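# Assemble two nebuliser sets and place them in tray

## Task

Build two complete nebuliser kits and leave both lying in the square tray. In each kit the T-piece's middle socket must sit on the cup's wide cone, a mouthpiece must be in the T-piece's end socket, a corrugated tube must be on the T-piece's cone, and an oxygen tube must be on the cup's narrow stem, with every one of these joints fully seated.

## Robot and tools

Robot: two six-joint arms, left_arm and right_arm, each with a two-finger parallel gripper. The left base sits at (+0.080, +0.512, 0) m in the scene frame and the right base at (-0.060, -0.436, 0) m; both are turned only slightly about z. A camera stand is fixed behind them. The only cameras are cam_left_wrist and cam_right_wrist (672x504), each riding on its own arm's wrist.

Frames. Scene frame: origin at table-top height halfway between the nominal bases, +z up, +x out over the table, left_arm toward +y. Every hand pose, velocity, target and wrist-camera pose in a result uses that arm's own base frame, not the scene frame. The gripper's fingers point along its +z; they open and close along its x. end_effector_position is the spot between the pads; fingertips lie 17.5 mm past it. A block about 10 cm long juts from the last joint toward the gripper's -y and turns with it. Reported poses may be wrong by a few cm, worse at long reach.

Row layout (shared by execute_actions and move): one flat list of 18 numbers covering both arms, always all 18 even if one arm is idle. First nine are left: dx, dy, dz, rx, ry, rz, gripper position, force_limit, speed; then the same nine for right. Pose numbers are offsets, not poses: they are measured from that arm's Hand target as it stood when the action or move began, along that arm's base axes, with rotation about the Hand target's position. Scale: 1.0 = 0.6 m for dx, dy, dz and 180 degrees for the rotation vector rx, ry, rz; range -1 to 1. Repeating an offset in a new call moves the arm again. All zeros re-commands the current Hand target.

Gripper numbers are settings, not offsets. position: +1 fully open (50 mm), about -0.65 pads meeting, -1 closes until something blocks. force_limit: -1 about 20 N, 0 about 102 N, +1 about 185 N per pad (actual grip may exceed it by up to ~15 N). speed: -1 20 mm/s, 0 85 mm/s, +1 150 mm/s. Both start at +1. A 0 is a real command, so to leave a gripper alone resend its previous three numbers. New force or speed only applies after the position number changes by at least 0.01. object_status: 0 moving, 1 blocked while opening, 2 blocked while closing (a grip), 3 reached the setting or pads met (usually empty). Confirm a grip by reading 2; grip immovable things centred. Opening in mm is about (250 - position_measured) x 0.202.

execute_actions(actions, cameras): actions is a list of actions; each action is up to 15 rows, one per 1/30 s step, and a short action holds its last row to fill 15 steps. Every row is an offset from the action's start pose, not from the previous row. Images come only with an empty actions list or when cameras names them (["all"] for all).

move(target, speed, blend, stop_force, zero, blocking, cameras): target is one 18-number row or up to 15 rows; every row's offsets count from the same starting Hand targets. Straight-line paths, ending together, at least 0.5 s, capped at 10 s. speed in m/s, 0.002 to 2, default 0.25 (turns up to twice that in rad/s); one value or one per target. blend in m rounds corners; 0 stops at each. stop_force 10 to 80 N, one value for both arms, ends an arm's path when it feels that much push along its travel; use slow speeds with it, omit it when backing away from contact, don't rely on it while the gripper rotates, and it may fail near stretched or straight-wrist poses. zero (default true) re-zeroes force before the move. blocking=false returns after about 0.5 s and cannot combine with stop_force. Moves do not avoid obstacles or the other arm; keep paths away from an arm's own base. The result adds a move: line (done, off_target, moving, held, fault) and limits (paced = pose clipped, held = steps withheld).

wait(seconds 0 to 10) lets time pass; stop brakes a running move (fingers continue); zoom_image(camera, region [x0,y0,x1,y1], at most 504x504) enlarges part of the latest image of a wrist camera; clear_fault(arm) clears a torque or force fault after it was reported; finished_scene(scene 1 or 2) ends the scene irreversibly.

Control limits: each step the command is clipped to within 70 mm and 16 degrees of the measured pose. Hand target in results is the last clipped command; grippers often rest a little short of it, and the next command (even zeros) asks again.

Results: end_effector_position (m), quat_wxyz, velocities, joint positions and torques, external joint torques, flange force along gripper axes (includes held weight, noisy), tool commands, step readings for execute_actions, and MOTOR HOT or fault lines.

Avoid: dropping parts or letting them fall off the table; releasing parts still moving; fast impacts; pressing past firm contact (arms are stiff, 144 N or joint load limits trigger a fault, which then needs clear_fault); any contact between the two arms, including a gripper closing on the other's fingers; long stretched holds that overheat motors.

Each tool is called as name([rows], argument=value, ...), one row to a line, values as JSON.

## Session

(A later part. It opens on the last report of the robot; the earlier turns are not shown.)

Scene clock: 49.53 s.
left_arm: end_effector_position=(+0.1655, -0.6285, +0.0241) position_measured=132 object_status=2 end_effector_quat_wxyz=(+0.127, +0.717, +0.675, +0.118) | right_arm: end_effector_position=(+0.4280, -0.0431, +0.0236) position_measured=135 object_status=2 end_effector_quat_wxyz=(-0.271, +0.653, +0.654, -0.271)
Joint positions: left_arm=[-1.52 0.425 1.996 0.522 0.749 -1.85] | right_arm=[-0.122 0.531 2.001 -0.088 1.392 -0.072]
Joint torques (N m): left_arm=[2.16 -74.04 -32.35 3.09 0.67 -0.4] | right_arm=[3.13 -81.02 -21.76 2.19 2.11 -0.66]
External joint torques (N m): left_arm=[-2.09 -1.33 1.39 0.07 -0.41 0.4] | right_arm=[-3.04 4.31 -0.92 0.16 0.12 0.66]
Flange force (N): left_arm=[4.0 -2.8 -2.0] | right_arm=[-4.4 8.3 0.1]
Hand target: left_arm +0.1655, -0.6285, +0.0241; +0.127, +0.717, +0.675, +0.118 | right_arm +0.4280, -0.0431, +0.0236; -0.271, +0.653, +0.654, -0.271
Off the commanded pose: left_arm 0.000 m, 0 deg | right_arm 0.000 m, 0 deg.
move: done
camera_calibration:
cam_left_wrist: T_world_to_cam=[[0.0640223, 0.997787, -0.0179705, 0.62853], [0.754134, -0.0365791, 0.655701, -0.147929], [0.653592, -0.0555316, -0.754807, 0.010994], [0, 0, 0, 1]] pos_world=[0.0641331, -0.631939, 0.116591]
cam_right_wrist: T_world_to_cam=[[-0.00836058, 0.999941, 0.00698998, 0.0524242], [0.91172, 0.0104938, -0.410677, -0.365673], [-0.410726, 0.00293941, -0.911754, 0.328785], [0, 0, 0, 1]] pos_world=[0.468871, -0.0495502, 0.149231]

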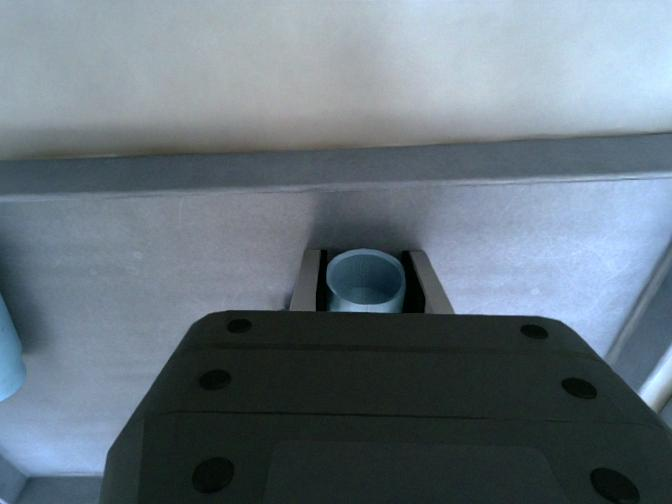

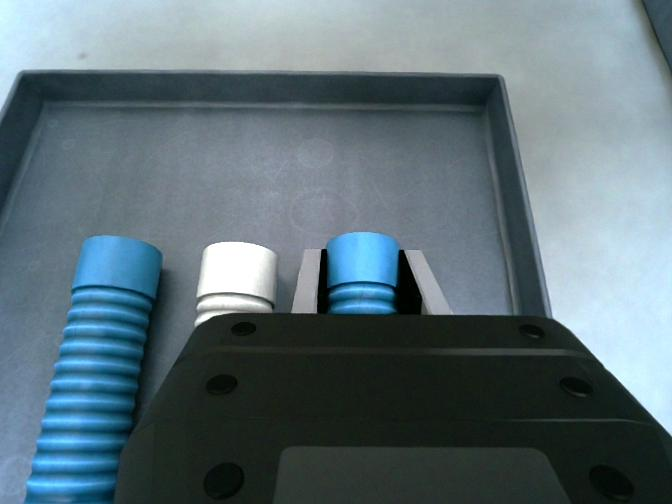

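move([
  [0, 0, 0.1667, 0, 0, 0, -1, 0, -0.5, 0, 0, 0.1667, 0, 0, 0, -1, 0, -0.5],
  [0.7188, 0.3028, 0.1598, 0, 0, -0.9719, -1, 0, -0.5, 0.2033, 0.1552, 0.1667, 0, 0, -0.5, -1, 0, -0.5],
  [0.7188, 0.3028, 0.1598, 0, 0, -0.9719, -1, 0, -0.5, 0.1898, 0.8782, 0.1607, 0, 0, 0.9987, -1, 0, -0.5],
], speed=[0.25, 0.5, 0.5], blend=[0.02, 0.03, 0], cameras=["all"])

Scene clock: 59.90 s.
left_arm: end_effector_position=(+0.5968, -0.4468, +0.1200) position_measured=132 object_status=2 end_effector_quat_wxyz=(+0.124, +0.706, -0.687, -0.122) | right_arm: end_effector_position=(+0.5419, +0.4838, +0.1201) position_measured=135 object_status=2 end_effector_quat_wxyz=(-0.270, +0.652, -0.654, +0.271)
Joint positions: left_arm=[-0.61 0.581 1.51 -0.209 1.341 2.582] | right_arm=[0.905 0.345 2.051 1.851 -0.619 1.967]
Joint torques (N m): left_arm=[2.17 -93.96 -38.8 3.14 1.24 -0.43] | right_arm=[3.14 -74.51 -33.5 -2.04 -0.86 -0.55]
External joint torques (N m): left_arm=[-1.85 -1.83 1.7 0.11 -0.42 0.42] | right_arm=[-3.13 3.86 -1.11 0 0 0.55]
Flange force (N): left_arm=[-2.5 6.4 2.8] | right_arm=[-2.1 -0.9 9.7]
Hand target: left_arm +0.5968, -0.4468, +0.1200; +0.124, +0.706, -0.687, -0.122 | right_arm +0.5419, +0.4838, +0.1200; -0.270, +0.652, -0.654, +0.271
Off the commanded pose: left_arm 0.000 m, 0 deg | right_arm 0.000 m, 0 deg.
move: done
camera_calibration:
cam_left_wrist: T_world_to_cam=[[0.0241583, -0.999548, -0.0179183, -0.447358], [-0.754434, -0.0299883, 0.655691, 0.373913], [-0.655932, -0.00232225, -0.754817, 0.616941], [0, 0, 0, 1]] pos_world=[0.697571, -0.43451, 0.212491]
cam_right_wrist: T_world_to_cam=[[0.00419803, -0.999967, 0.00698719, 0.48662], [-0.911756, -0.00669729, -0.410679, 0.561008], [0.410712, -0.00464657, -0.911753, 0.0205511], [0, 0, 0, 1]] pos_world=[0.501019, 0.490457, 0.245731]

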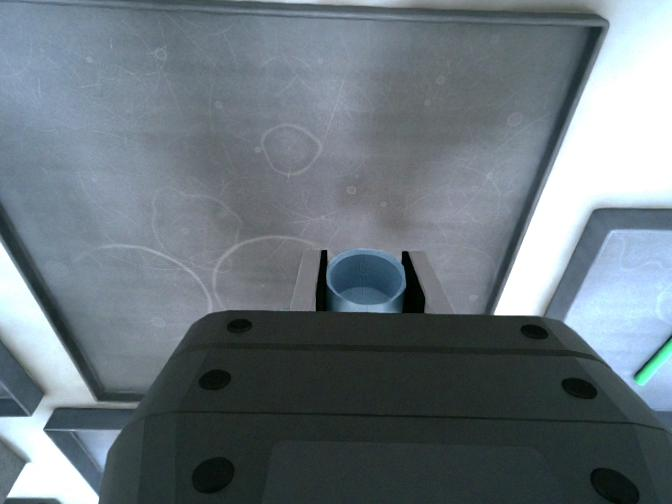

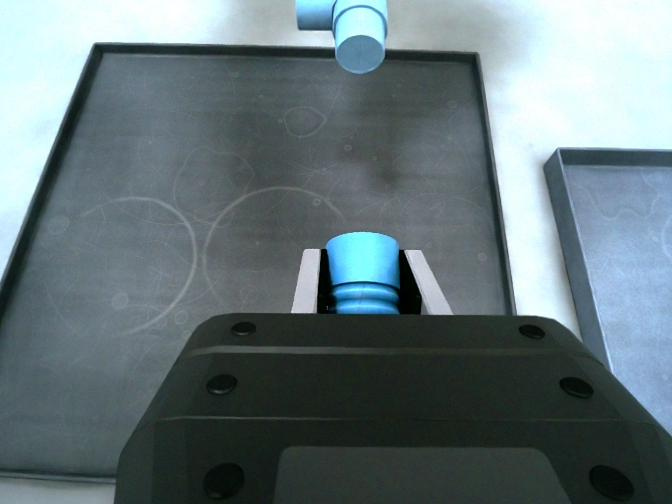

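zoom_image(camera="cam_right_wrist", region=[260, 0, 460, 150])

zoom_image(camera="cam_right_wrist", region=[260, 180, 460, 330])

Scaled by 2.520 from the camera's 672x504 image, which has a finer 960x720 frame.

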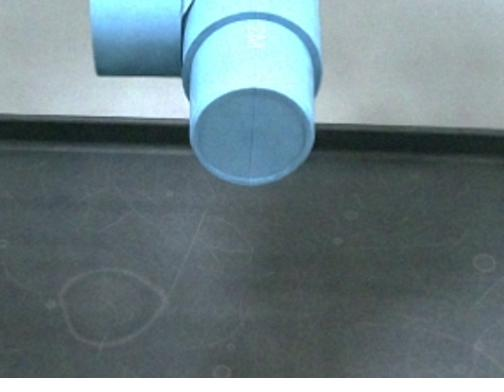

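Scaled by 2.520 from the camera's 672x504 image, which has a finer 960x720 frame.

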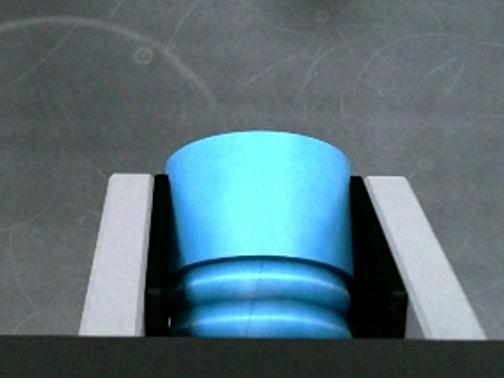

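move(target=[0.0183, 0.0005, -0.1417, 0, 0, 0, -1, 0, -0.5, 0.1533, -0.0006, -0.1417, 0, 0, 0, -1, 0, -0.5], speed=0.2, cameras=["cam_right_wrist"])

move(target=[0, 0, -0.035, 0, 0, 0, -1, 0, -0.5, 0, 0, -0.035, 0, 0, 0, -1, 0, -0.5], speed=0.02, stop_force=10, cameras=["cam_right_wrist"])

Scene clock: 62.17 s.
left_arm: end_effector_position=(+0.6077, -0.4465, +0.0349) position_measured=132 object_status=2 end_effector_quat_wxyz=(+0.124, +0.706, -0.687, -0.122) | right_arm: end_effector_position=(+0.6339, +0.4835, +0.0350) position_measured=135 object_status=2 end_effector_quat_wxyz=(-0.270, +0.652, -0.654, +0.271)
Joint positions: left_arm=[-0.602 0.668 1.537 -0.214 1.231 2.614] | right_arm=[0.793 0.526 1.975 1.623 -0.531 2.136]
Joint torques (N m): left_arm=[2.47 -98.66 -35.24 2.9 1.28 -0.44] | right_arm=[2.96 -88.34 -30.83 -1.18 -1.21 -0.62]
External joint torques (N m): left_arm=[-2.15 -1.7 1.15 0.1 -0.43 0.43] | right_arm=[-3.05 3.08 -0.73 0.09 0.01 0.62]
Flange force (N): left_arm=[-1.3 5.7 1.7] | right_arm=[0.5 0.2 8.2]
Hand target: left_arm +0.6078, -0.4465, +0.0350; +0.124, +0.706, -0.687, -0.122 | right_arm +0.6338, +0.4835, +0.0350; -0.270, +0.652, -0.654, +0.271
Off the commanded pose: left_arm 0.000 m, 0 deg | right_arm 0.000 m, 0 deg.
move: done
camera_calibration:
cam_right_wrist: T_world_to_cam=[[0.00419803, -0.999967, 0.00698719, 0.486429], [-0.911756, -0.00669729, -0.410679, 0.609847], [0.410712, -0.00464657, -0.911753, -0.0947854], [0, 0, 0, 1]] pos_world=[0.592919, 0.490057, 0.160631]
Images, in order (width x height): cam_right_wrist 672x504.

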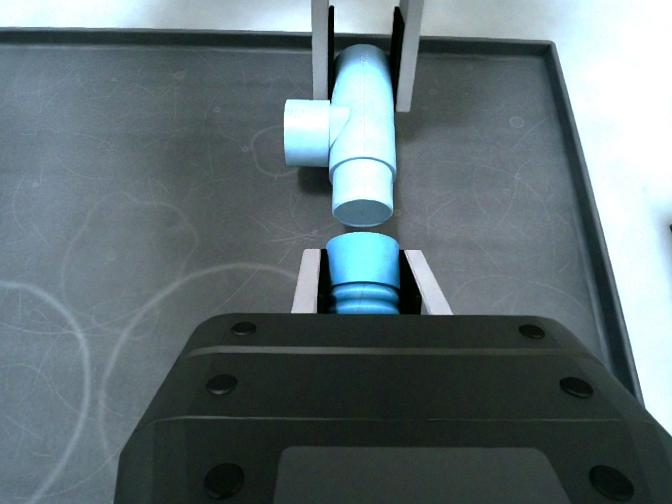

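Scene clock: 63.37 s.
left_arm: end_effector_position=(+0.6078, -0.4466, +0.0232) position_measured=132 object_status=2 end_effector_quat_wxyz=(+0.124, +0.706, -0.687, -0.122) | right_arm: end_effector_position=(+0.6339, +0.4835, +0.0226) position_measured=135 object_status=2 end_effector_quat_wxyz=(-0.270, +0.652, -0.654, +0.271)
Joint positions: left_arm=[-0.602 0.68 1.542 -0.215 1.215 2.618] | right_arm=[0.793 0.544 1.978 1.587 -0.53 2.178]
Joint torques (N m): left_arm=[-0.53 -66.59 -21.55 3.77 -4.38 -0.47] | right_arm=[-0.35 -60.3 -17.22 1.3 2.65 -0.59]
External joint torques (N m): left_arm=[0.91 -34.14 -12.03 -0.8 5.22 0.47] | right_arm=[0.36 -25.82 -13.62 -2.28 -3.92 0.59]
Flange force (N): left_arm=[-7.1 21.5 -40.3] | right_arm=[1.9 -20.1 -24.9]
Hand target: left_arm +0.6078, -0.4466, +0.0232; +0.124, +0.706, -0.687, -0.122 (not the last commanded pose) | right_arm +0.6339, +0.4835, +0.0226; -0.270, +0.652, -0.654, +0.271 (not the last commanded pose)
Off the commanded pose: left_arm 0.009 m, 0 deg | right_arm 0.009 m, 0 deg.
move: contact (left_arm, right_arm)
camera_calibration:
cam_right_wrist: T_world_to_cam=[[0.00432869, -0.999967, 0.00693784, 0.486544], [-0.911663, -0.00679717, -0.410883, 0.604912], [0.410916, -0.00454639, -0.911662, -0.106225], [0, 0, 0, 1]] pos_world=[0.593019, 0.490157, 0.148331]
Images, in order (width x height): cam_right_wrist 672x504.

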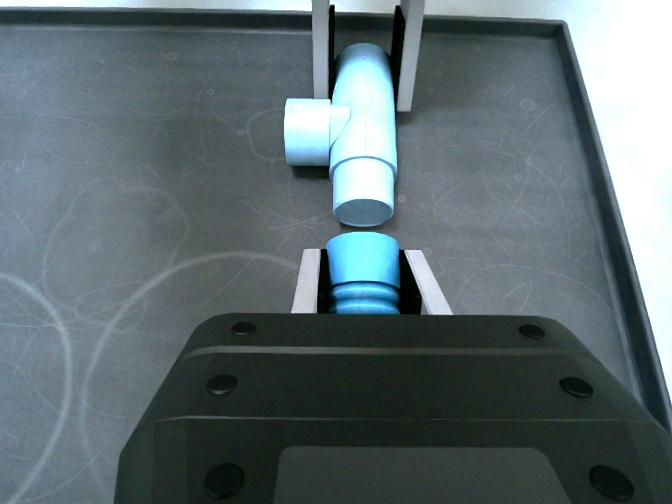

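zoom_image(camera="cam_right_wrist", region=[270, 30, 450, 180])

zoom_image(camera="cam_right_wrist", region=[290, 170, 440, 320])

Scaled by 2.800 from the camera's 672x504 image, which has a finer 960x720 frame.

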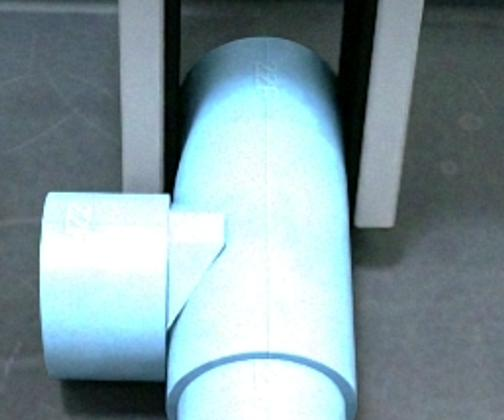

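Scaled by 3.360 from the camera's 672x504 image, which has a finer 960x720 frame.

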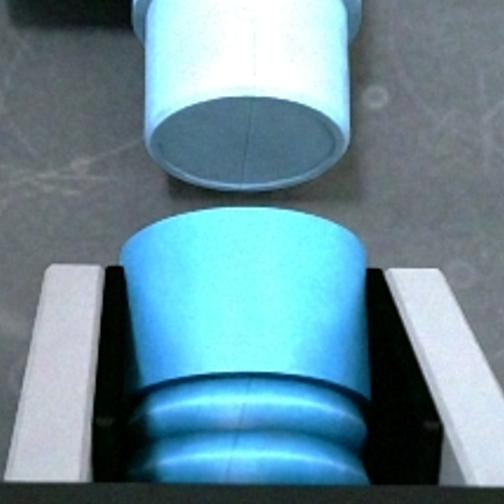

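move(target=[-0.02003, 0.00081, 0.0015, 0, 0, 0, -1, 0, -0.5, 0, 0, 0.0013, 0, 0, 0, -1, 0, -0.5], speed=0.05, cameras=["cam_right_wrist"])

zoom_image(camera="cam_right_wrist", region=[290, 170, 440, 320])

Scene clock: 65.33 s.
left_arm: end_effector_position=(+0.5958, -0.4461, +0.0240) position_measured=132 object_status=2 end_effector_quat_wxyz=(+0.124, +0.706, -0.687, -0.122) | right_arm: end_effector_position=(+0.6338, +0.4834, +0.0232) position_measured=135 object_status=2 end_effector_quat_wxyz=(-0.270, +0.652, -0.654, +0.271)
Joint positions: left_arm=[-0.61 0.665 1.566 -0.218 1.203 2.613] | right_arm=[0.793 0.543 1.978 1.589 -0.53 2.175]
Joint torques (N m): left_arm=[2.38 -97.82 -35.03 2.85 1.27 -0.43] | right_arm=[3.1 -89.21 -29.32 -0.91 -1.08 -0.63]
External joint torques (N m): left_arm=[-2 -1.25 1.81 0.07 -0.42 0.43] | right_arm=[-3.24 2.83 -1.67 -0.07 -0.2 0.63]
Flange force (N): left_arm=[-2.0 6.1 2.5] | right_arm=[-0.3 -0.6 8.9]
Hand target: left_arm +0.5958, -0.4461, +0.0241; +0.124, +0.706, -0.687, -0.122 | right_arm +0.6339, +0.4835, +0.0234; -0.270, +0.652, -0.654, +0.271
Off the commanded pose: left_arm 0.000 m, 0 deg | right_arm 0.000 m, 0 deg.
move: done
camera_calibration:
cam_right_wrist: T_world_to_cam=[[0.00428928, -0.999966, 0.00702808, 0.48645], [-0.911755, -0.00679728, -0.410678, 0.605091], [0.410712, -0.00464638, -0.911753, -0.105453], [0, 0, 0, 1]] pos_world=[0.592919, 0.490057, 0.148932]
Images, in order (width x height): cam_right_wrist 672x504.

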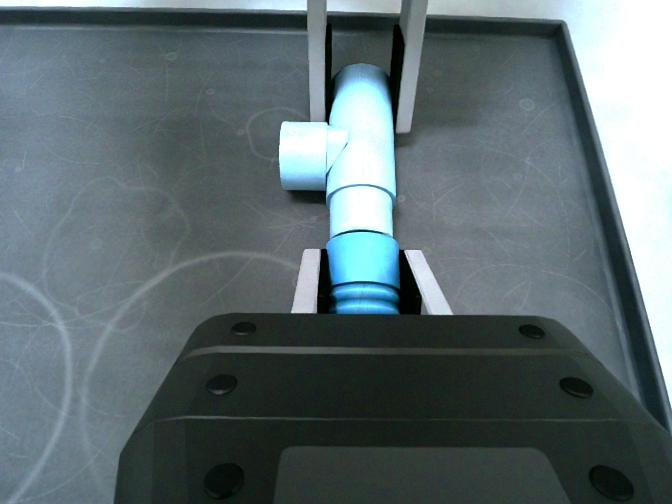

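Scaled by 3.360 from the camera's 672x504 image, which has a finer 960x720 frame.

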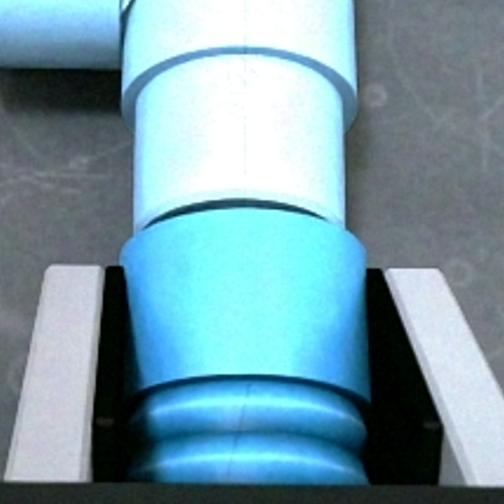

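move(target=[-0.0433, -0.0011, 0, 0, 0, 0, -1, 0, -0.5, 0, 0, 0, 0, 0, 0, -1, 0, -0.5], speed=0.02, stop_force=35, cameras=["cam_right_wrist"])

zoom_image(camera="cam_right_wrist", region=[290, 170, 440, 320])

Scene clock: 67.37 s.
left_arm: end_effector_position=(+0.5777, -0.4466, +0.0242) position_measured=132 object_status=2 end_effector_quat_wxyz=(+0.124, +0.706, -0.687, -0.121) | right_arm: end_effector_position=(+0.6339, +0.4836, +0.0234) position_measured=135 object_status=2 end_effector_quat_wxyz=(-0.270, +0.652, -0.654, +0.271)
Joint positions: left_arm=[-0.624 0.646 1.602 -0.224 1.184 2.606] | right_arm=[0.793 0.543 1.977 1.589 -0.53 2.175]
Joint torques (N m): left_arm=[-16.52 -93.97 -13.66 -2.95 12.44 -0.33] | right_arm=[-15.43 -83.45 -43.41 -3.5 -4.02 -0.7]
External joint torques (N m): left_arm=[16.46 -2.92 -19.32 5.83 -11.61 0.33] | right_arm=[15.31 -2.52 12.6 2.53 2.75 0.7]
Flange force (N): left_arm=[0.7 -36.2 -8.3] | right_arm=[1.9 20.3 -27.9]
Hand target: left_arm +0.5777, -0.4466, +0.0242; +0.124, +0.706, -0.687, -0.121 (not the last commanded pose) | right_arm +0.6339, +0.4835, +0.0234; -0.270, +0.652, -0.654, +0.271
Off the commanded pose: left_arm 0.008 m, 0 deg | right_arm 0.000 m, 0 deg.
move: contact (left_arm)
camera_calibration:
cam_right_wrist: T_world_to_cam=[[0.00427838, -0.999968, 0.00680568, 0.486589], [-0.911663, -0.006697, -0.410883, 0.60515], [0.410916, -0.00444657, -0.911662, -0.105636], [0, 0, 0, 1]] pos_world=[0.593019, 0.490157, 0.149031]
Images, in order (width x height): cam_right_wrist 672x504.

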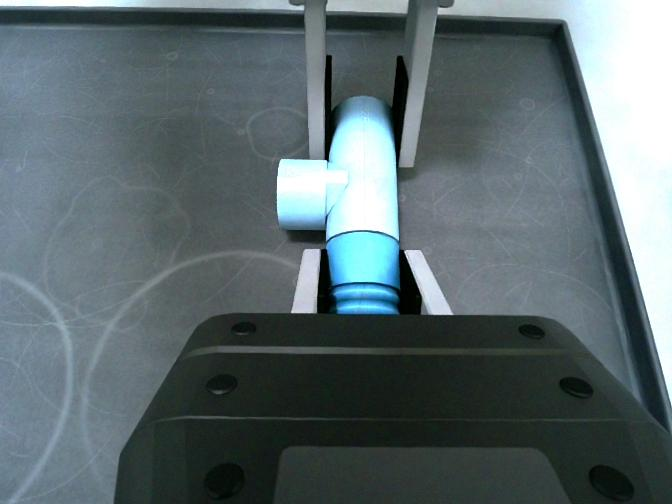

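Scaled by 3.360 from the camera's 672x504 image, which has a finer 960x720 frame.

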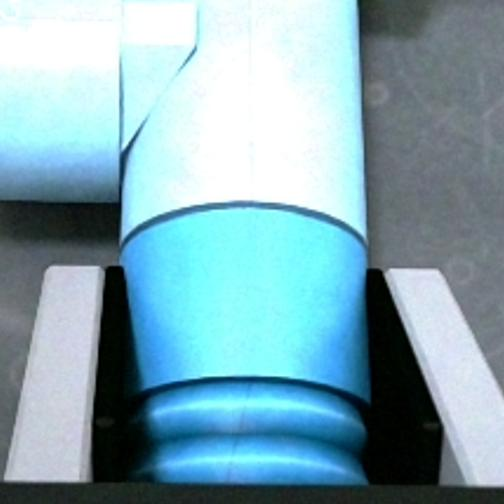

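move(target=[-0.01, -0.00026, 0, 0, 0, 0, -1, 0, -0.5, 0, 0, 0, 0, 0, 0, -1, 0, -0.5], speed=0.01, stop_force=60, zero=false, cameras=["cam_right_wrist"])

zoom_image(camera="cam_right_wrist", region=[290, 170, 440, 320])

Scene clock: 68.43 s.
left_arm: end_effector_position=(+0.5768, -0.4466, +0.0241) position_measured=132 object_status=2 end_effector_quat_wxyz=(+0.124, +0.706, -0.687, -0.121) | right_arm: end_effector_position=(+0.6339, +0.4835, +0.0234) position_measured=135 object_status=2 end_effector_quat_wxyz=(-0.270, +0.652, -0.654, +0.271)
Joint positions: left_arm=[-0.624 0.645 1.604 -0.224 1.183 2.606] | right_arm=[0.793 0.543 1.977 1.589 -0.53 2.175]
Joint torques (N m): left_arm=[-27.48 -86.52 0.79 -5.94 17.36 -0.32] | right_arm=[-26.37 -78.01 -47.67 -4.27 -5.55 -0.68]
External joint torques (N m): left_arm=[27.68 -10.51 -33.86 8.83 -16.54 0.32] | right_arm=[26.51 -8.1 16.76 3.27 4.28 0.68]
Flange force (N): left_arm=[0.7 -56.7 -23.5] | right_arm=[-0.2 28.4 -48.9]
Hand target: left_arm +0.5768, -0.4466, +0.0241; +0.124, +0.706, -0.687, -0.121 (not the last commanded pose) | right_arm +0.6339, +0.4835, +0.0234; -0.270, +0.652, -0.654, +0.271
Off the commanded pose: left_arm 0.005 m, 0 deg | right_arm 0.000 m, 0 deg.
move: contact (left_arm)
camera_calibration:
cam_right_wrist: T_world_to_cam=[[0.00423745, -0.999967, 0.00689692, 0.4866], [-0.911664, -0.00669718, -0.410883, 0.605151], [0.410916, -0.00454657, -0.911662, -0.105586], [0, 0, 0, 1]] pos_world=[0.593019, 0.490157, 0.149031]
Images, in order (width x height): cam_right_wrist 672x504.

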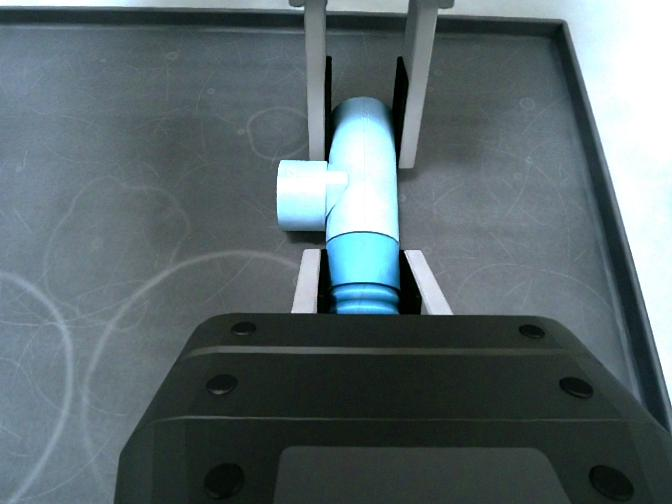

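Scaled by 3.360 from the camera's 672x504 image, which has a finer 960x720 frame.

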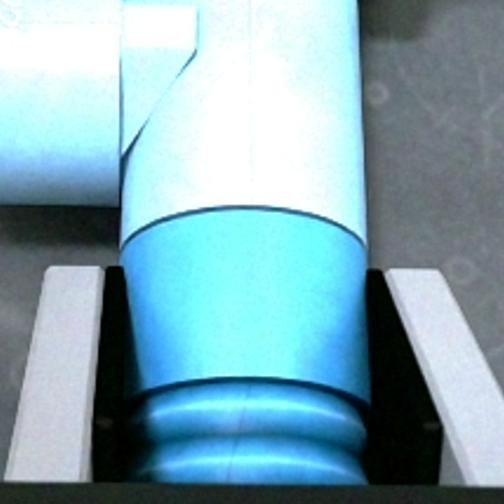

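move(target=[-0.01, -0.00026, 0, 0, 0, 0, -1, 0, -0.5, 0, 0, 0, 0, 0, 0, -1, 0, -0.5], speed=0.01, stop_force=80, zero=false, cameras=["cam_right_wrist"])

zoom_image(camera="cam_right_wrist", region=[290, 170, 440, 320])

Scene clock: 69.50 s.
left_arm: end_effector_position=(+0.5758, -0.4466, +0.0241) position_measured=132 object_status=2 end_effector_quat_wxyz=(+0.123, +0.706, -0.687, -0.121) | right_arm: end_effector_position=(+0.6339, +0.4835, +0.0234) position_measured=135 object_status=2 end_effector_quat_wxyz=(-0.270, +0.652, -0.654, +0.271)
Joint positions: left_arm=[-0.625 0.644 1.606 -0.224 1.181 2.605] | right_arm=[0.793 0.543 1.978 1.589 -0.53 2.175]
Joint torques (N m): left_arm=[-35.89 -84.99 9.65 -8.63 21.9 -0.33] | right_arm=[-34.28 -71.56 -51.53 -5.07 -6.26 -0.77]
External joint torques (N m): left_arm=[36.08 -11.75 -42.34 11.5 -21.05 0.33] | right_arm=[34.17 -14.42 20.68 4.09 4.99 0.77]
Flange force (N): left_arm=[0.2 -73.7 -28.4] | right_arm=[1.2 33.6 -68.4]
Hand target: left_arm +0.5758, -0.4466, +0.0241; +0.123, +0.706, -0.687, -0.121 (not the last commanded pose) | right_arm +0.6339, +0.4835, +0.0234; -0.270, +0.652, -0.654, +0.271
Off the commanded pose: left_arm 0.005 m, 0 deg | right_arm 0.000 m, 0 deg.
move: contact (left_arm)
camera_calibration:
cam_right_wrist: T_world_to_cam=[[0.00432989, -0.999967, 0.00693733, 0.486439], [-0.911717, -0.00679746, -0.410762, 0.605213], [0.410795, -0.00454633, -0.911716, -0.105507], [0, 0, 0, 1]] pos_world=[0.593019, 0.490057, 0.149031]
Images, in order (width x height): cam_right_wrist 672x504.

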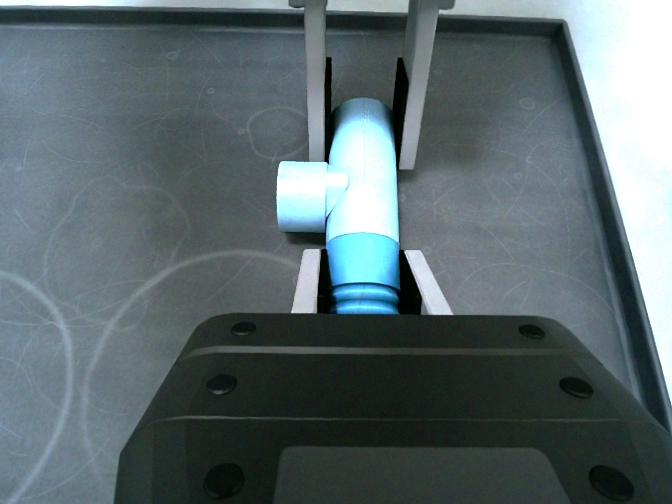

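Scaled by 3.360 from the camera's 672x504 image, which has a finer 960x720 frame.

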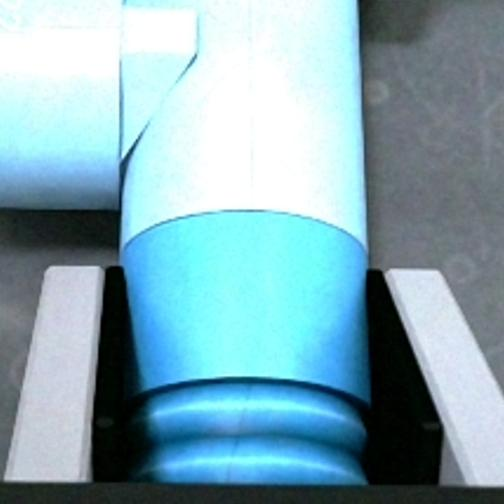

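zoom_image(camera="cam_right_wrist", region=[320, 215, 410, 275])

Scaled by 5.600 from the camera's 672x504 image, which has a finer 960x720 frame.

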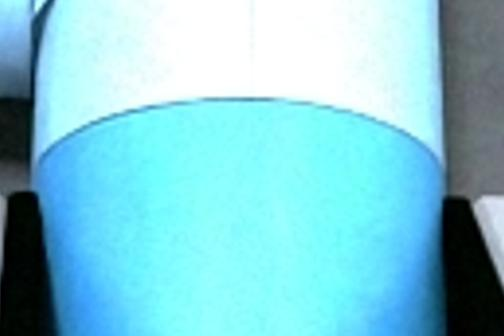

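move(target=[-0.0006, 0, 0, 0, 0, 0, -1, 0, -0.5, 0, 0, 0, 0, 0, 0, -1, 0, -0.5], speed=0.01)

Scene clock: 70.70 s.
left_arm: end_effector_position=(+0.5755, -0.4466, +0.0241) position_measured=132 object_status=2 end_effector_quat_wxyz=(+0.123, +0.706, -0.687, -0.121) | right_arm: end_effector_position=(+0.6339, +0.4835, +0.0234) position_measured=135 object_status=2 end_effector_quat_wxyz=(-0.270, +0.652, -0.654, +0.271)
Joint positions: left_arm=[-0.625 0.643 1.607 -0.224 1.181 2.605] | right_arm=[0.793 0.543 1.978 1.589 -0.53 2.175]
Joint torques (N m): left_arm=[-41.76 -83.46 16.87 -10.36 25.24 -0.39] | right_arm=[-37.59 -70.46 -55.58 -5.76 -6.55 -0.73]
External joint torques (N m): left_arm=[42.11 -13.73 -49.73 13.25 -24.41 0.39] | right_arm=[37.56 -15.48 24.71 4.78 5.27 0.73]
Flange force (N): left_arm=[0.7 -86.5 -33.7] | right_arm=[3.1 38.4 -77.0]
Hand target: left_arm +0.5754, -0.4466, +0.0241; +0.123, +0.706, -0.687, -0.121 | right_arm +0.6339, +0.4835, +0.0234; -0.270, +0.652, -0.654, +0.271
Off the commanded pose: left_arm 0.000 m, 0 deg | right_arm 0.000 m, 0 deg.
move: done

move([
  [0.0025, 0, 0, 0, 0, 0, -1, 0, -0.5, 0, 0, 0, 0, 0, 0, -1, 0, -0.5],
  [0.0025, 0, 0, 0, 0, 0, 0.65, 0, -0.5, 0, 0, 0, 0, 0, 0, -1, 0, -0.5],
  [0.0025, 0, 0.18, 0, 0, 0, 0.65, 0, -0.5, 0, 0, 0, 0, 0, 0, -1, 0, -0.5],
], speed=[0.02, 0.1, 0.2], cameras=["cam_right_wrist"])

zoom_image(camera="cam_right_wrist", region=[250, 50, 450, 300])

Scene clock: 76.33 s.
left_arm: end_effector_position=(+0.5769, -0.4466, +0.1322) position_measured=56 object_status=3 end_effector_quat_wxyz=(+0.123, +0.706, -0.687, -0.121) | right_arm: end_effector_position=(+0.6339, +0.4835, +0.0234) position_measured=135 object_status=2 end_effector_quat_wxyz=(-0.270, +0.652, -0.654, +0.271)
Joint positions: left_arm=[-0.624 0.547 1.542 -0.213 1.339 2.569] | right_arm=[0.793 0.543 1.978 1.589 -0.53 2.175]
Joint torques (N m): left_arm=[2.42 -91.29 -38.63 3.21 1.24 -0.39] | right_arm=[2.88 -89.65 -30 -1.07 -1.33 -0.56]
External joint torques (N m): left_arm=[-2.17 -2.45 1.31 0.04 -0.42 0.39] | right_arm=[-2.99 3.72 -0.88 0.09 0.06 0.56]
Flange force (N): left_arm=[-2.1 6.8 2.2] | right_arm=[-0.3 0.3 9.2]
Hand target: left_arm +0.5769, -0.4466, +0.1321; +0.123, +0.706, -0.687, -0.121 | right_arm +0.6339, +0.4835, +0.0234; -0.270, +0.652, -0.654, +0.271
Off the commanded pose: left_arm 0.000 m, 0 deg | right_arm 0.000 m, 0 deg.
move: done
camera_calibration:
cam_right_wrist: T_world_to_cam=[[0.00423774, -0.999967, 0.00689664, 0.4866], [-0.91168, -0.00669713, -0.410846, 0.605155], [0.410878, -0.00454647, -0.911679, -0.105562], [0, 0, 0, 1]] pos_world=[0.593019, 0.490157, 0.149031]
Images, in order (width x height): cam_right_wrist 672x504.

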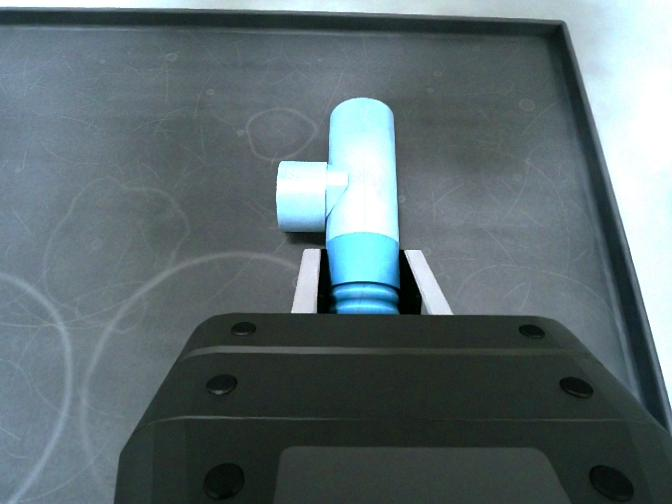

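Scaled by 2.016 from the camera's 672x504 image, which has a finer 960x720 frame.

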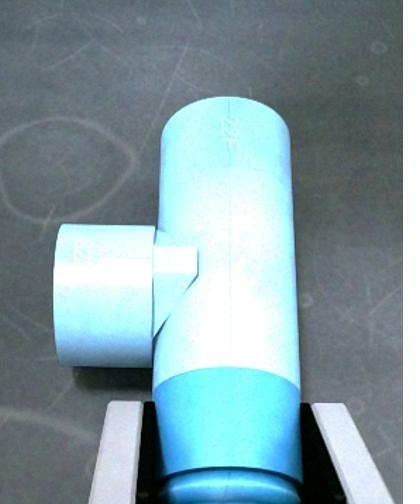

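move([
  [-0.0852, 0.3802, 0.1465, 0.0208, -0.0222, 0.2313, 0.65, 0, -0.5, 0.1467, -0.1167, 0.1, 0, 0, 0, -1, 0, -0.5],
  [-0.5835, 0.3172, 0.1132, 0.0416, -0.0443, 0.4626, 0.65, 0, -0.5, 0.1467, -0.1167, 0.1, 0, 0, 0, -1, 0, -0.5],
  [-0.667, 0.0948, -0.0202, 0.0416, -0.0443, 0.4626, 0.65, 0, -0.5, 0.1467, -0.1167, 0.1, 0, 0, 0, -1, 0, -0.5],
], speed=[0.4, 0.4, 0.3], blend=[0.04, 0.04, 0], cameras=["cam_left_wrist"])

zoom_image(camera="cam_left_wrist", region=[200, 60, 500, 330])

Scene clock: 79.77 s.
left_arm: end_effector_position=(+0.1768, -0.3897, +0.1200) position_measured=56 object_status=3 end_effector_quat_wxyz=(+0.086, +0.995, -0.043, -0.004) | right_arm: end_effector_position=(+0.7220, +0.4135, +0.0834) position_measured=135 object_status=2 end_effector_quat_wxyz=(-0.270, +0.652, -0.654, +0.271)
Joint positions: left_arm=[-1.171 -0.064 2.346 -0.125 0.71 0.575] | right_arm=[0.624 0.479 1.926 1.692 -0.432 1.91]
Joint torques (N m): left_arm=[3.03 -26.95 -35.05 3.06 -0.01 -0.4] | right_arm=[2.65 -87.53 -34.17 -1.29 -0.81 -0.64]
External joint torques (N m): left_arm=[-3.05 0.3 1.4 0.1 -0.39 0.4] | right_arm=[-2.48 3.56 -0.5 0.04 0.07 0.64]
Flange force (N): left_arm=[-7.0 1.3 3.3] | right_arm=[0.5 1.2 8.4]
Hand target: left_arm +0.1767, -0.3897, +0.1200; +0.086, +0.995, -0.043, -0.004 | right_arm +0.7220, +0.4135, +0.0834; -0.270, +0.652, -0.654, +0.271
Off the commanded pose: left_arm 0.000 m, 0 deg | right_arm 0.000 m, 0 deg.
move: done
camera_calibration:
cam_left_wrist: T_world_to_cam=[[0.996142, -0.0860462, -0.0172666, -0.195934], [-0.0650255, -0.855779, 0.51324, -0.367862], [-0.0589387, -0.510136, -0.858072, 0.0505048], [0, 0, 0, 1]] pos_world=[0.174234, -0.305904, 0.228755]
Images, in order (width x height): cam_left_wrist 672x504.

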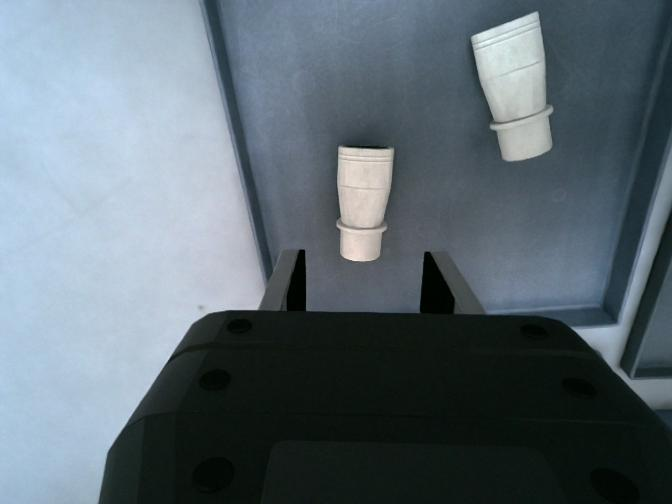

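Scaled by 1.680 from the camera's 672x504 image, which has a finer 960x720 frame.

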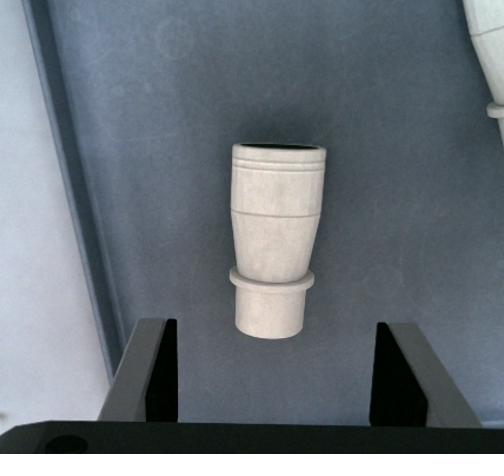

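move(target=[0.0055, 0.0112, -0.1333, 0, 0, -0.0056, 0.835, 0, -0.5, 0, 0, 0, 0, 0, 0, -1, 0, -0.5], speed=0.2, cameras=["cam_left_wrist"])

move(target=[0, 0, -0.05, 0, 0, 0, 0.835, 0, -0.5, 0, 0, 0, 0, 0, 0, -1, 0, -0.5], speed=0.025, stop_force=10, cameras=["cam_left_wrist"])

zoom_image(camera="cam_left_wrist", region=[200, 60, 500, 330])

Scene clock: 81.90 s.
left_arm: end_effector_position=(+0.1800, -0.3830, +0.0400) position_measured=28 object_status=3 end_effector_quat_wxyz=(+0.086, +0.995, -0.052, -0.005) | right_arm: end_effector_position=(+0.7220, +0.4135, +0.0834) position_measured=135 object_status=2 end_effector_quat_wxyz=(-0.270, +0.652, -0.654, +0.271)
Joint positions: left_arm=[-1.154 0.067 2.424 -0.178 0.507 0.671] | right_arm=[0.624 0.479 1.926 1.692 -0.432 1.91]
Joint torques (N m): left_arm=[1.95 -33.69 -27.68 2.48 0.03 -0.39] | right_arm=[2.8 -87.79 -33.88 -1.3 -0.76 -0.59]
External joint torques (N m): left_arm=[-1.74 -0.24 1.05 0.02 -0.4 0.39] | right_arm=[-2.99 3.7 -0.92 0.06 0 0.59]
Flange force (N): left_arm=[-4.3 -0.4 1.7] | right_arm=[0.3 0.0 9.1]
Hand target: left_arm +0.1800, -0.3830, +0.0400; +0.086, +0.995, -0.052, -0.005 | right_arm +0.7220, +0.4135, +0.0834; -0.270, +0.652, -0.654, +0.271
Off the commanded pose: left_arm 0.000 m, 0 deg | right_arm 0.000 m, 0 deg.
move: done
camera_calibration:
cam_left_wrist: T_world_to_cam=[[0.994469, -0.103592, -0.0173045, -0.206439], [-0.080081, -0.854502, 0.513237, -0.317739], [-0.067954, -0.509013, -0.858072, -0.0125256], [0, 0, 0, 1]] pos_world=[0.179001, -0.29927, 0.148755]
Images, in order (width x height): cam_left_wrist 672x504.

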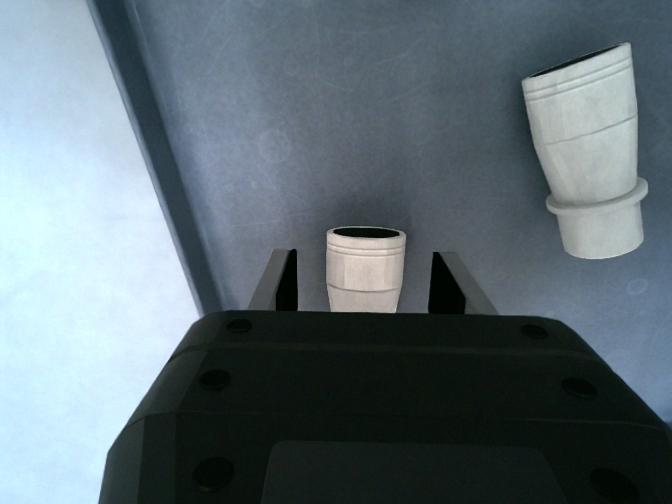

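Scene clock: 83.23 s.
left_arm: end_effector_position=(+0.1801, -0.3831, +0.0207) position_measured=28 object_status=3 end_effector_quat_wxyz=(+0.086, +0.995, -0.052, -0.005) | right_arm: end_effector_position=(+0.7220, +0.4135, +0.0834) position_measured=135 object_status=2 end_effector_quat_wxyz=(-0.270, +0.652, -0.654, +0.271)
Joint positions: left_arm=[-1.154 0.106 2.438 -0.197 0.455 0.693] | right_arm=[0.624 0.479 1.926 1.692 -0.432 1.91]
Joint torques (N m): left_arm=[-0.02 -1.79 -12.3 2.25 -4.5 -0.29] | right_arm=[3.62 -87.01 -33.81 -1.3 -0.75 -0.54]
External joint torques (N m): left_arm=[0.09 -34.06 -12.19 0.05 4.15 0.29] | right_arm=[-3.77 2.78 -1.03 0.06 0 0.54]
Flange force (N): left_arm=[-13.0 -6.8 -92.0] | right_arm=[1.7 -1.1 8.2]
Hand target: left_arm +0.1801, -0.3831, +0.0207; +0.086, +0.995, -0.052, -0.005 (not the last commanded pose) | right_arm +0.7220, +0.4135, +0.0834; -0.270, +0.652, -0.654, +0.271
Off the commanded pose: left_arm 0.011 m, 0 deg | right_arm 0.000 m, 0 deg.
move: contact (left_arm)
camera_calibration:
cam_left_wrist: T_world_to_cam=[[0.994469, -0.1036, -0.0172997, -0.206876], [-0.0800907, -0.854501, 0.513238, -0.307823], [-0.0679541, -0.509013, -0.858072, -0.0290796], [0, 0, 0, 1]] pos_world=[0.179102, -0.29927, 0.129455]
Images, in order (width x height): cam_left_wrist 672x504.

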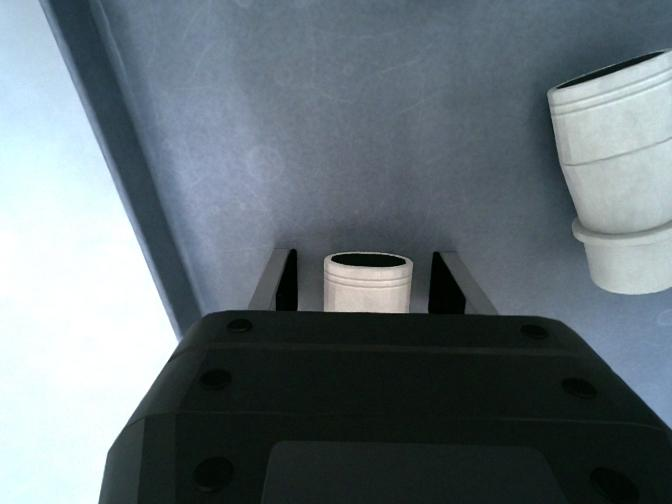

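Scaled by 1.680 from the camera's 672x504 image, which has a finer 960x720 frame.

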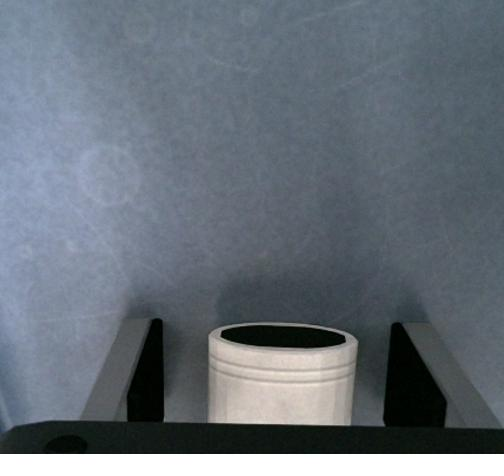

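move([
  [0, 0, 0.0033, 0, 0, 0, 0.835, 0, -0.5, 0, 0, 0, 0, 0, 0, -1, 0, -0.5],
  [0, 0, 0.0033, 0, 0, 0, -1, 0, -0.5, 0, 0, 0, 0, 0, 0, -1, 0, -0.5],
], speed=0.05, cameras=["cam_left_wrist"])

zoom_image(camera="cam_left_wrist", region=[200, 60, 500, 330])

Scene clock: 84.87 s.
left_arm: end_effector_position=(+0.1801, -0.3831, +0.0227) position_measured=121 object_status=2 end_effector_quat_wxyz=(+0.086, +0.995, -0.052, -0.005) | right_arm: end_effector_position=(+0.7220, +0.4135, +0.0834) position_measured=135 object_status=2 end_effector_quat_wxyz=(-0.270, +0.652, -0.654, +0.271)
Joint positions: left_arm=[-1.154 0.102 2.437 -0.195 0.461 0.69] | right_arm=[0.624 0.479 1.926 1.692 -0.432 1.91]
Joint torques (N m): left_arm=[2.04 -35.75 -25.95 2.26 0.07 -0.43] | right_arm=[3.4 -87.68 -34.07 -1.3 -0.76 -0.53]
External joint torques (N m): left_arm=[-2.02 -0.03 1.26 0.06 -0.42 0.43] | right_arm=[-3.27 3.89 -0.59 0.05 0.02 0.53]
Flange force (N): left_arm=[-4.9 -0.3 2.4] | right_arm=[0.9 0.2 9.3]
Hand target: left_arm +0.1801, -0.3831, +0.0227; +0.086, +0.995, -0.052, -0.005 | right_arm +0.7220, +0.4135, +0.0834; -0.270, +0.652, -0.654, +0.271
Off the commanded pose: left_arm 0.000 m, 0 deg | right_arm 0.000 m, 0 deg.
move: done
camera_calibration:
cam_left_wrist: T_world_to_cam=[[0.994476, -0.103542, -0.0172185, -0.206835], [-0.080083, -0.854506, 0.51323, -0.308852], [-0.0678544, -0.509016, -0.858078, -0.0273817], [0, 0, 0, 1]] pos_world=[0.179101, -0.29927, 0.131455]
Images, in order (width x height): cam_left_wrist 672x504.

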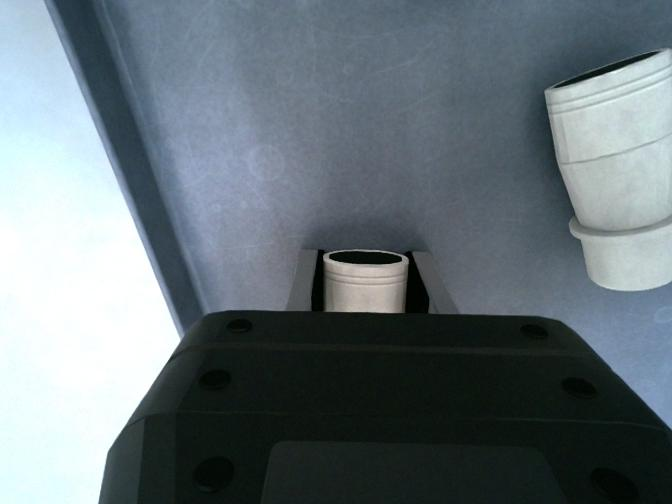

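Scaled by 1.680 from the camera's 672x504 image, which has a finer 960x720 frame.

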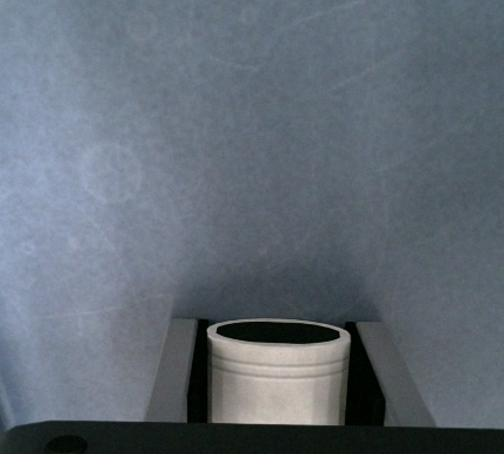

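move([
  [0, 0, 0.1622, 0, 0, 0, -1, 0, -0.5, 0, 0, 0, 0, 0, 0, -1, 0, -0.5],
  [0.0778, 0.2113, 0.3, 0.0235, -0.0254, -0.2284, -1, 0, -0.5, 0, 0, 0, 0, 0, 0, -1, 0, -0.5],
  [0.5762, 0.2743, 0.2833, 0.0469, -0.0507, -0.4567, -1, 0, -0.5, 0, 0, 0, 0, 0, 0, -1, 0, -0.5],
  [0.7077, 0.0278, 0.0372, 0.0469, -0.0507, -0.4567, -1, 0, -0.5, -0.1468, 0.1167, -0.089, 0, 0, 0, -1, 0, -0.5],
], speed=[0.3, 0.4, 0.4, 0.25], blend=[0.03, 0.04, 0.04, 0], cameras=["all"])

move(target=[0, 0, -0.04, 0, 0, 0, -1, 0, -0.5, 0, 0, 0, 0, 0, 0, -1, 0, -0.5], speed=0.015, stop_force=10, cameras=["all"])

Scene clock: 89.47 s.
left_arm: end_effector_position=(+0.6047, -0.3664, +0.0450) position_measured=121 object_status=2 end_effector_quat_wxyz=(-0.010, +0.716, -0.697, +0.009) | right_arm: end_effector_position=(+0.6339, +0.4835, +0.0300) position_measured=135 object_status=2 end_effector_quat_wxyz=(-0.270, +0.652, -0.654, +0.271)
Joint positions: left_arm=[-0.6 0.47 1.824 0.021 0.827 2.5] | right_arm=[0.793 0.534 1.976 1.608 -0.531 2.153]
Joint torques (N m): left_arm=[2.06 -80.63 -34.83 3.28 0.29 -0.36] | right_arm=[2.95 -88.76 -30.51 -1.09 -1.21 -0.58]
External joint torques (N m): left_arm=[-1.73 -2.17 1.4 0.11 -0.42 0.36] | right_arm=[-3.01 3.12 -0.8 0.04 -0.03 0.58]
Flange force (N): left_arm=[-1.7 6.1 -1.1] | right_arm=[0.3 0.2 8.3]
Hand target: left_arm +0.6047, -0.3664, +0.0450; -0.010, +0.716, -0.697, +0.009 | right_arm +0.6339, +0.4835, +0.0300; -0.270, +0.652, -0.654, +0.271
Off the commanded pose: left_arm 0.000 m, 0 deg | right_arm 0.000 m, 0 deg.
move: done
camera_calibration:
cam_left_wrist: T_world_to_cam=[[0.0305538, -0.999392, -0.016784, -0.372398], [-0.94205, -0.034405, 0.333704, 0.55772], [-0.334078, 0.00561549, -0.942529, 0.38247], [0, 0, 0, 1]] pos_world=[0.664553, -0.355131, 0.168126]
cam_right_wrist: T_world_to_cam=[[0.00423745, -0.999967, 0.00689692, 0.486555], [-0.911664, -0.00669718, -0.410883, 0.607771], [0.410916, -0.00454657, -0.911662, -0.0995284], [0, 0, 0, 1]] pos_world=[0.592919, 0.490157, 0.155631]

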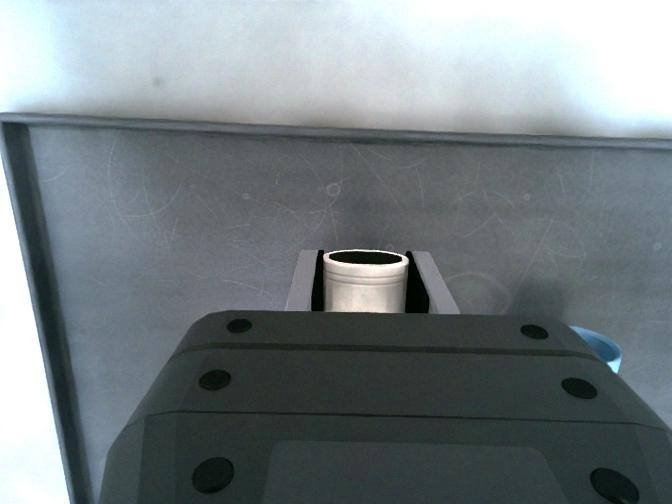

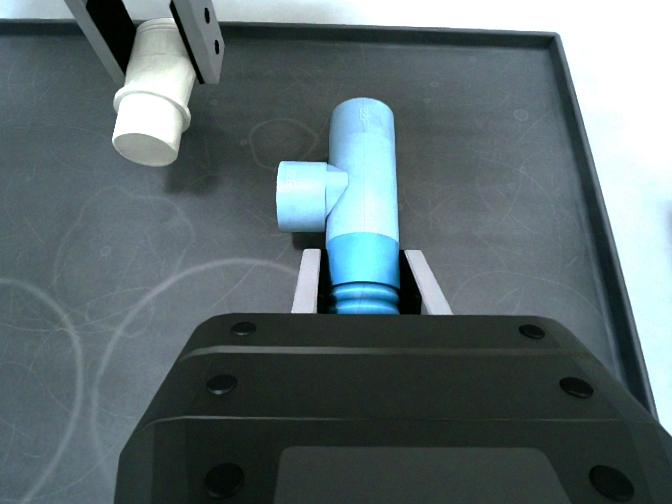

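Scene clock: 91.23 s.
left_arm: end_effector_position=(+0.6048, -0.3665, +0.0274) position_measured=121 object_status=2 end_effector_quat_wxyz=(-0.010, +0.716, -0.698, +0.009) | right_arm: end_effector_position=(+0.6339, +0.4835, +0.0300) position_measured=135 object_status=2 end_effector_quat_wxyz=(-0.270, +0.652, -0.654, +0.271)
Joint positions: left_arm=[-0.6 0.49 1.833 0.022 0.798 2.499] | right_arm=[0.793 0.534 1.976 1.608 -0.531 2.153]
Joint torques (N m): left_arm=[0.88 -70 -26.44 2.8 0.34 -0.44] | right_arm=[2.82 -89.68 -30.47 -1.12 -1.2 -0.64]
External joint torques (N m): left_arm=[-0.81 -12.81 -6.15 0.5 -0.49 0.44] | right_arm=[-2.88 4.25 -0.71 0.08 -0.03 0.64]
Flange force (N): left_arm=[-1.3 2.6 -16.9] | right_arm=[-0.6 1.1 9.8]
Hand target: left_arm +0.6048, -0.3665, +0.0275; -0.010, +0.716, -0.698, +0.009 (not the last commanded pose) | right_arm +0.6339, +0.4835, +0.0300; -0.270, +0.652, -0.654, +0.271
Off the commanded pose: left_arm 0.006 m, 0 deg | right_arm 0.000 m, 0 deg.
move: contact (left_arm)
camera_calibration:
cam_left_wrist: T_world_to_cam=[[0.0304929, -0.999396, -0.0166465, -0.372678], [-0.942158, -0.0343, 0.333411, 0.563839], [-0.33378, 0.00551699, -0.942635, 0.365699], [0, 0, 0, 1]] pos_world=[0.664653, -0.35513, 0.150526]
cam_right_wrist: T_world_to_cam=[[0.00423745, -0.999967, 0.00689692, 0.486555], [-0.911664, -0.00669718, -0.410883, 0.607771], [0.410916, -0.00454657, -0.911662, -0.0995284], [0, 0, 0, 1]] pos_world=[0.592919, 0.490157, 0.155631]

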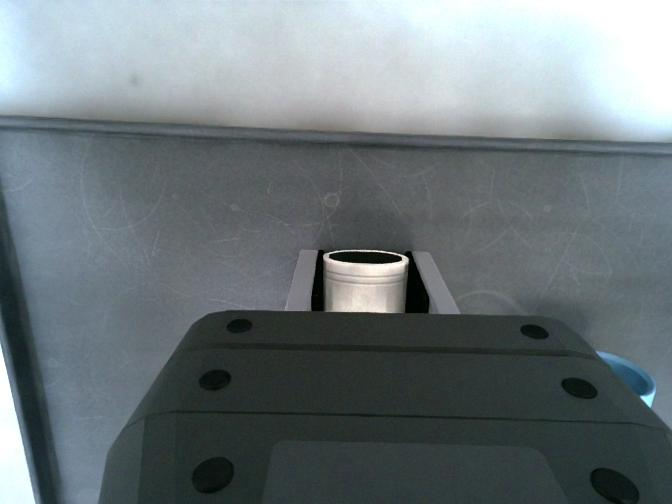

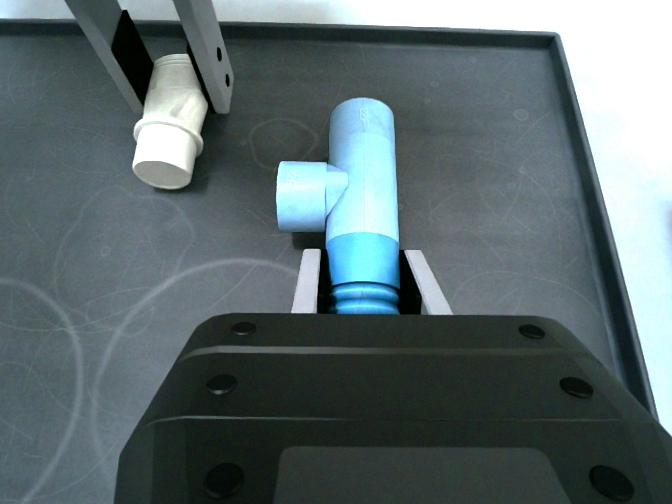

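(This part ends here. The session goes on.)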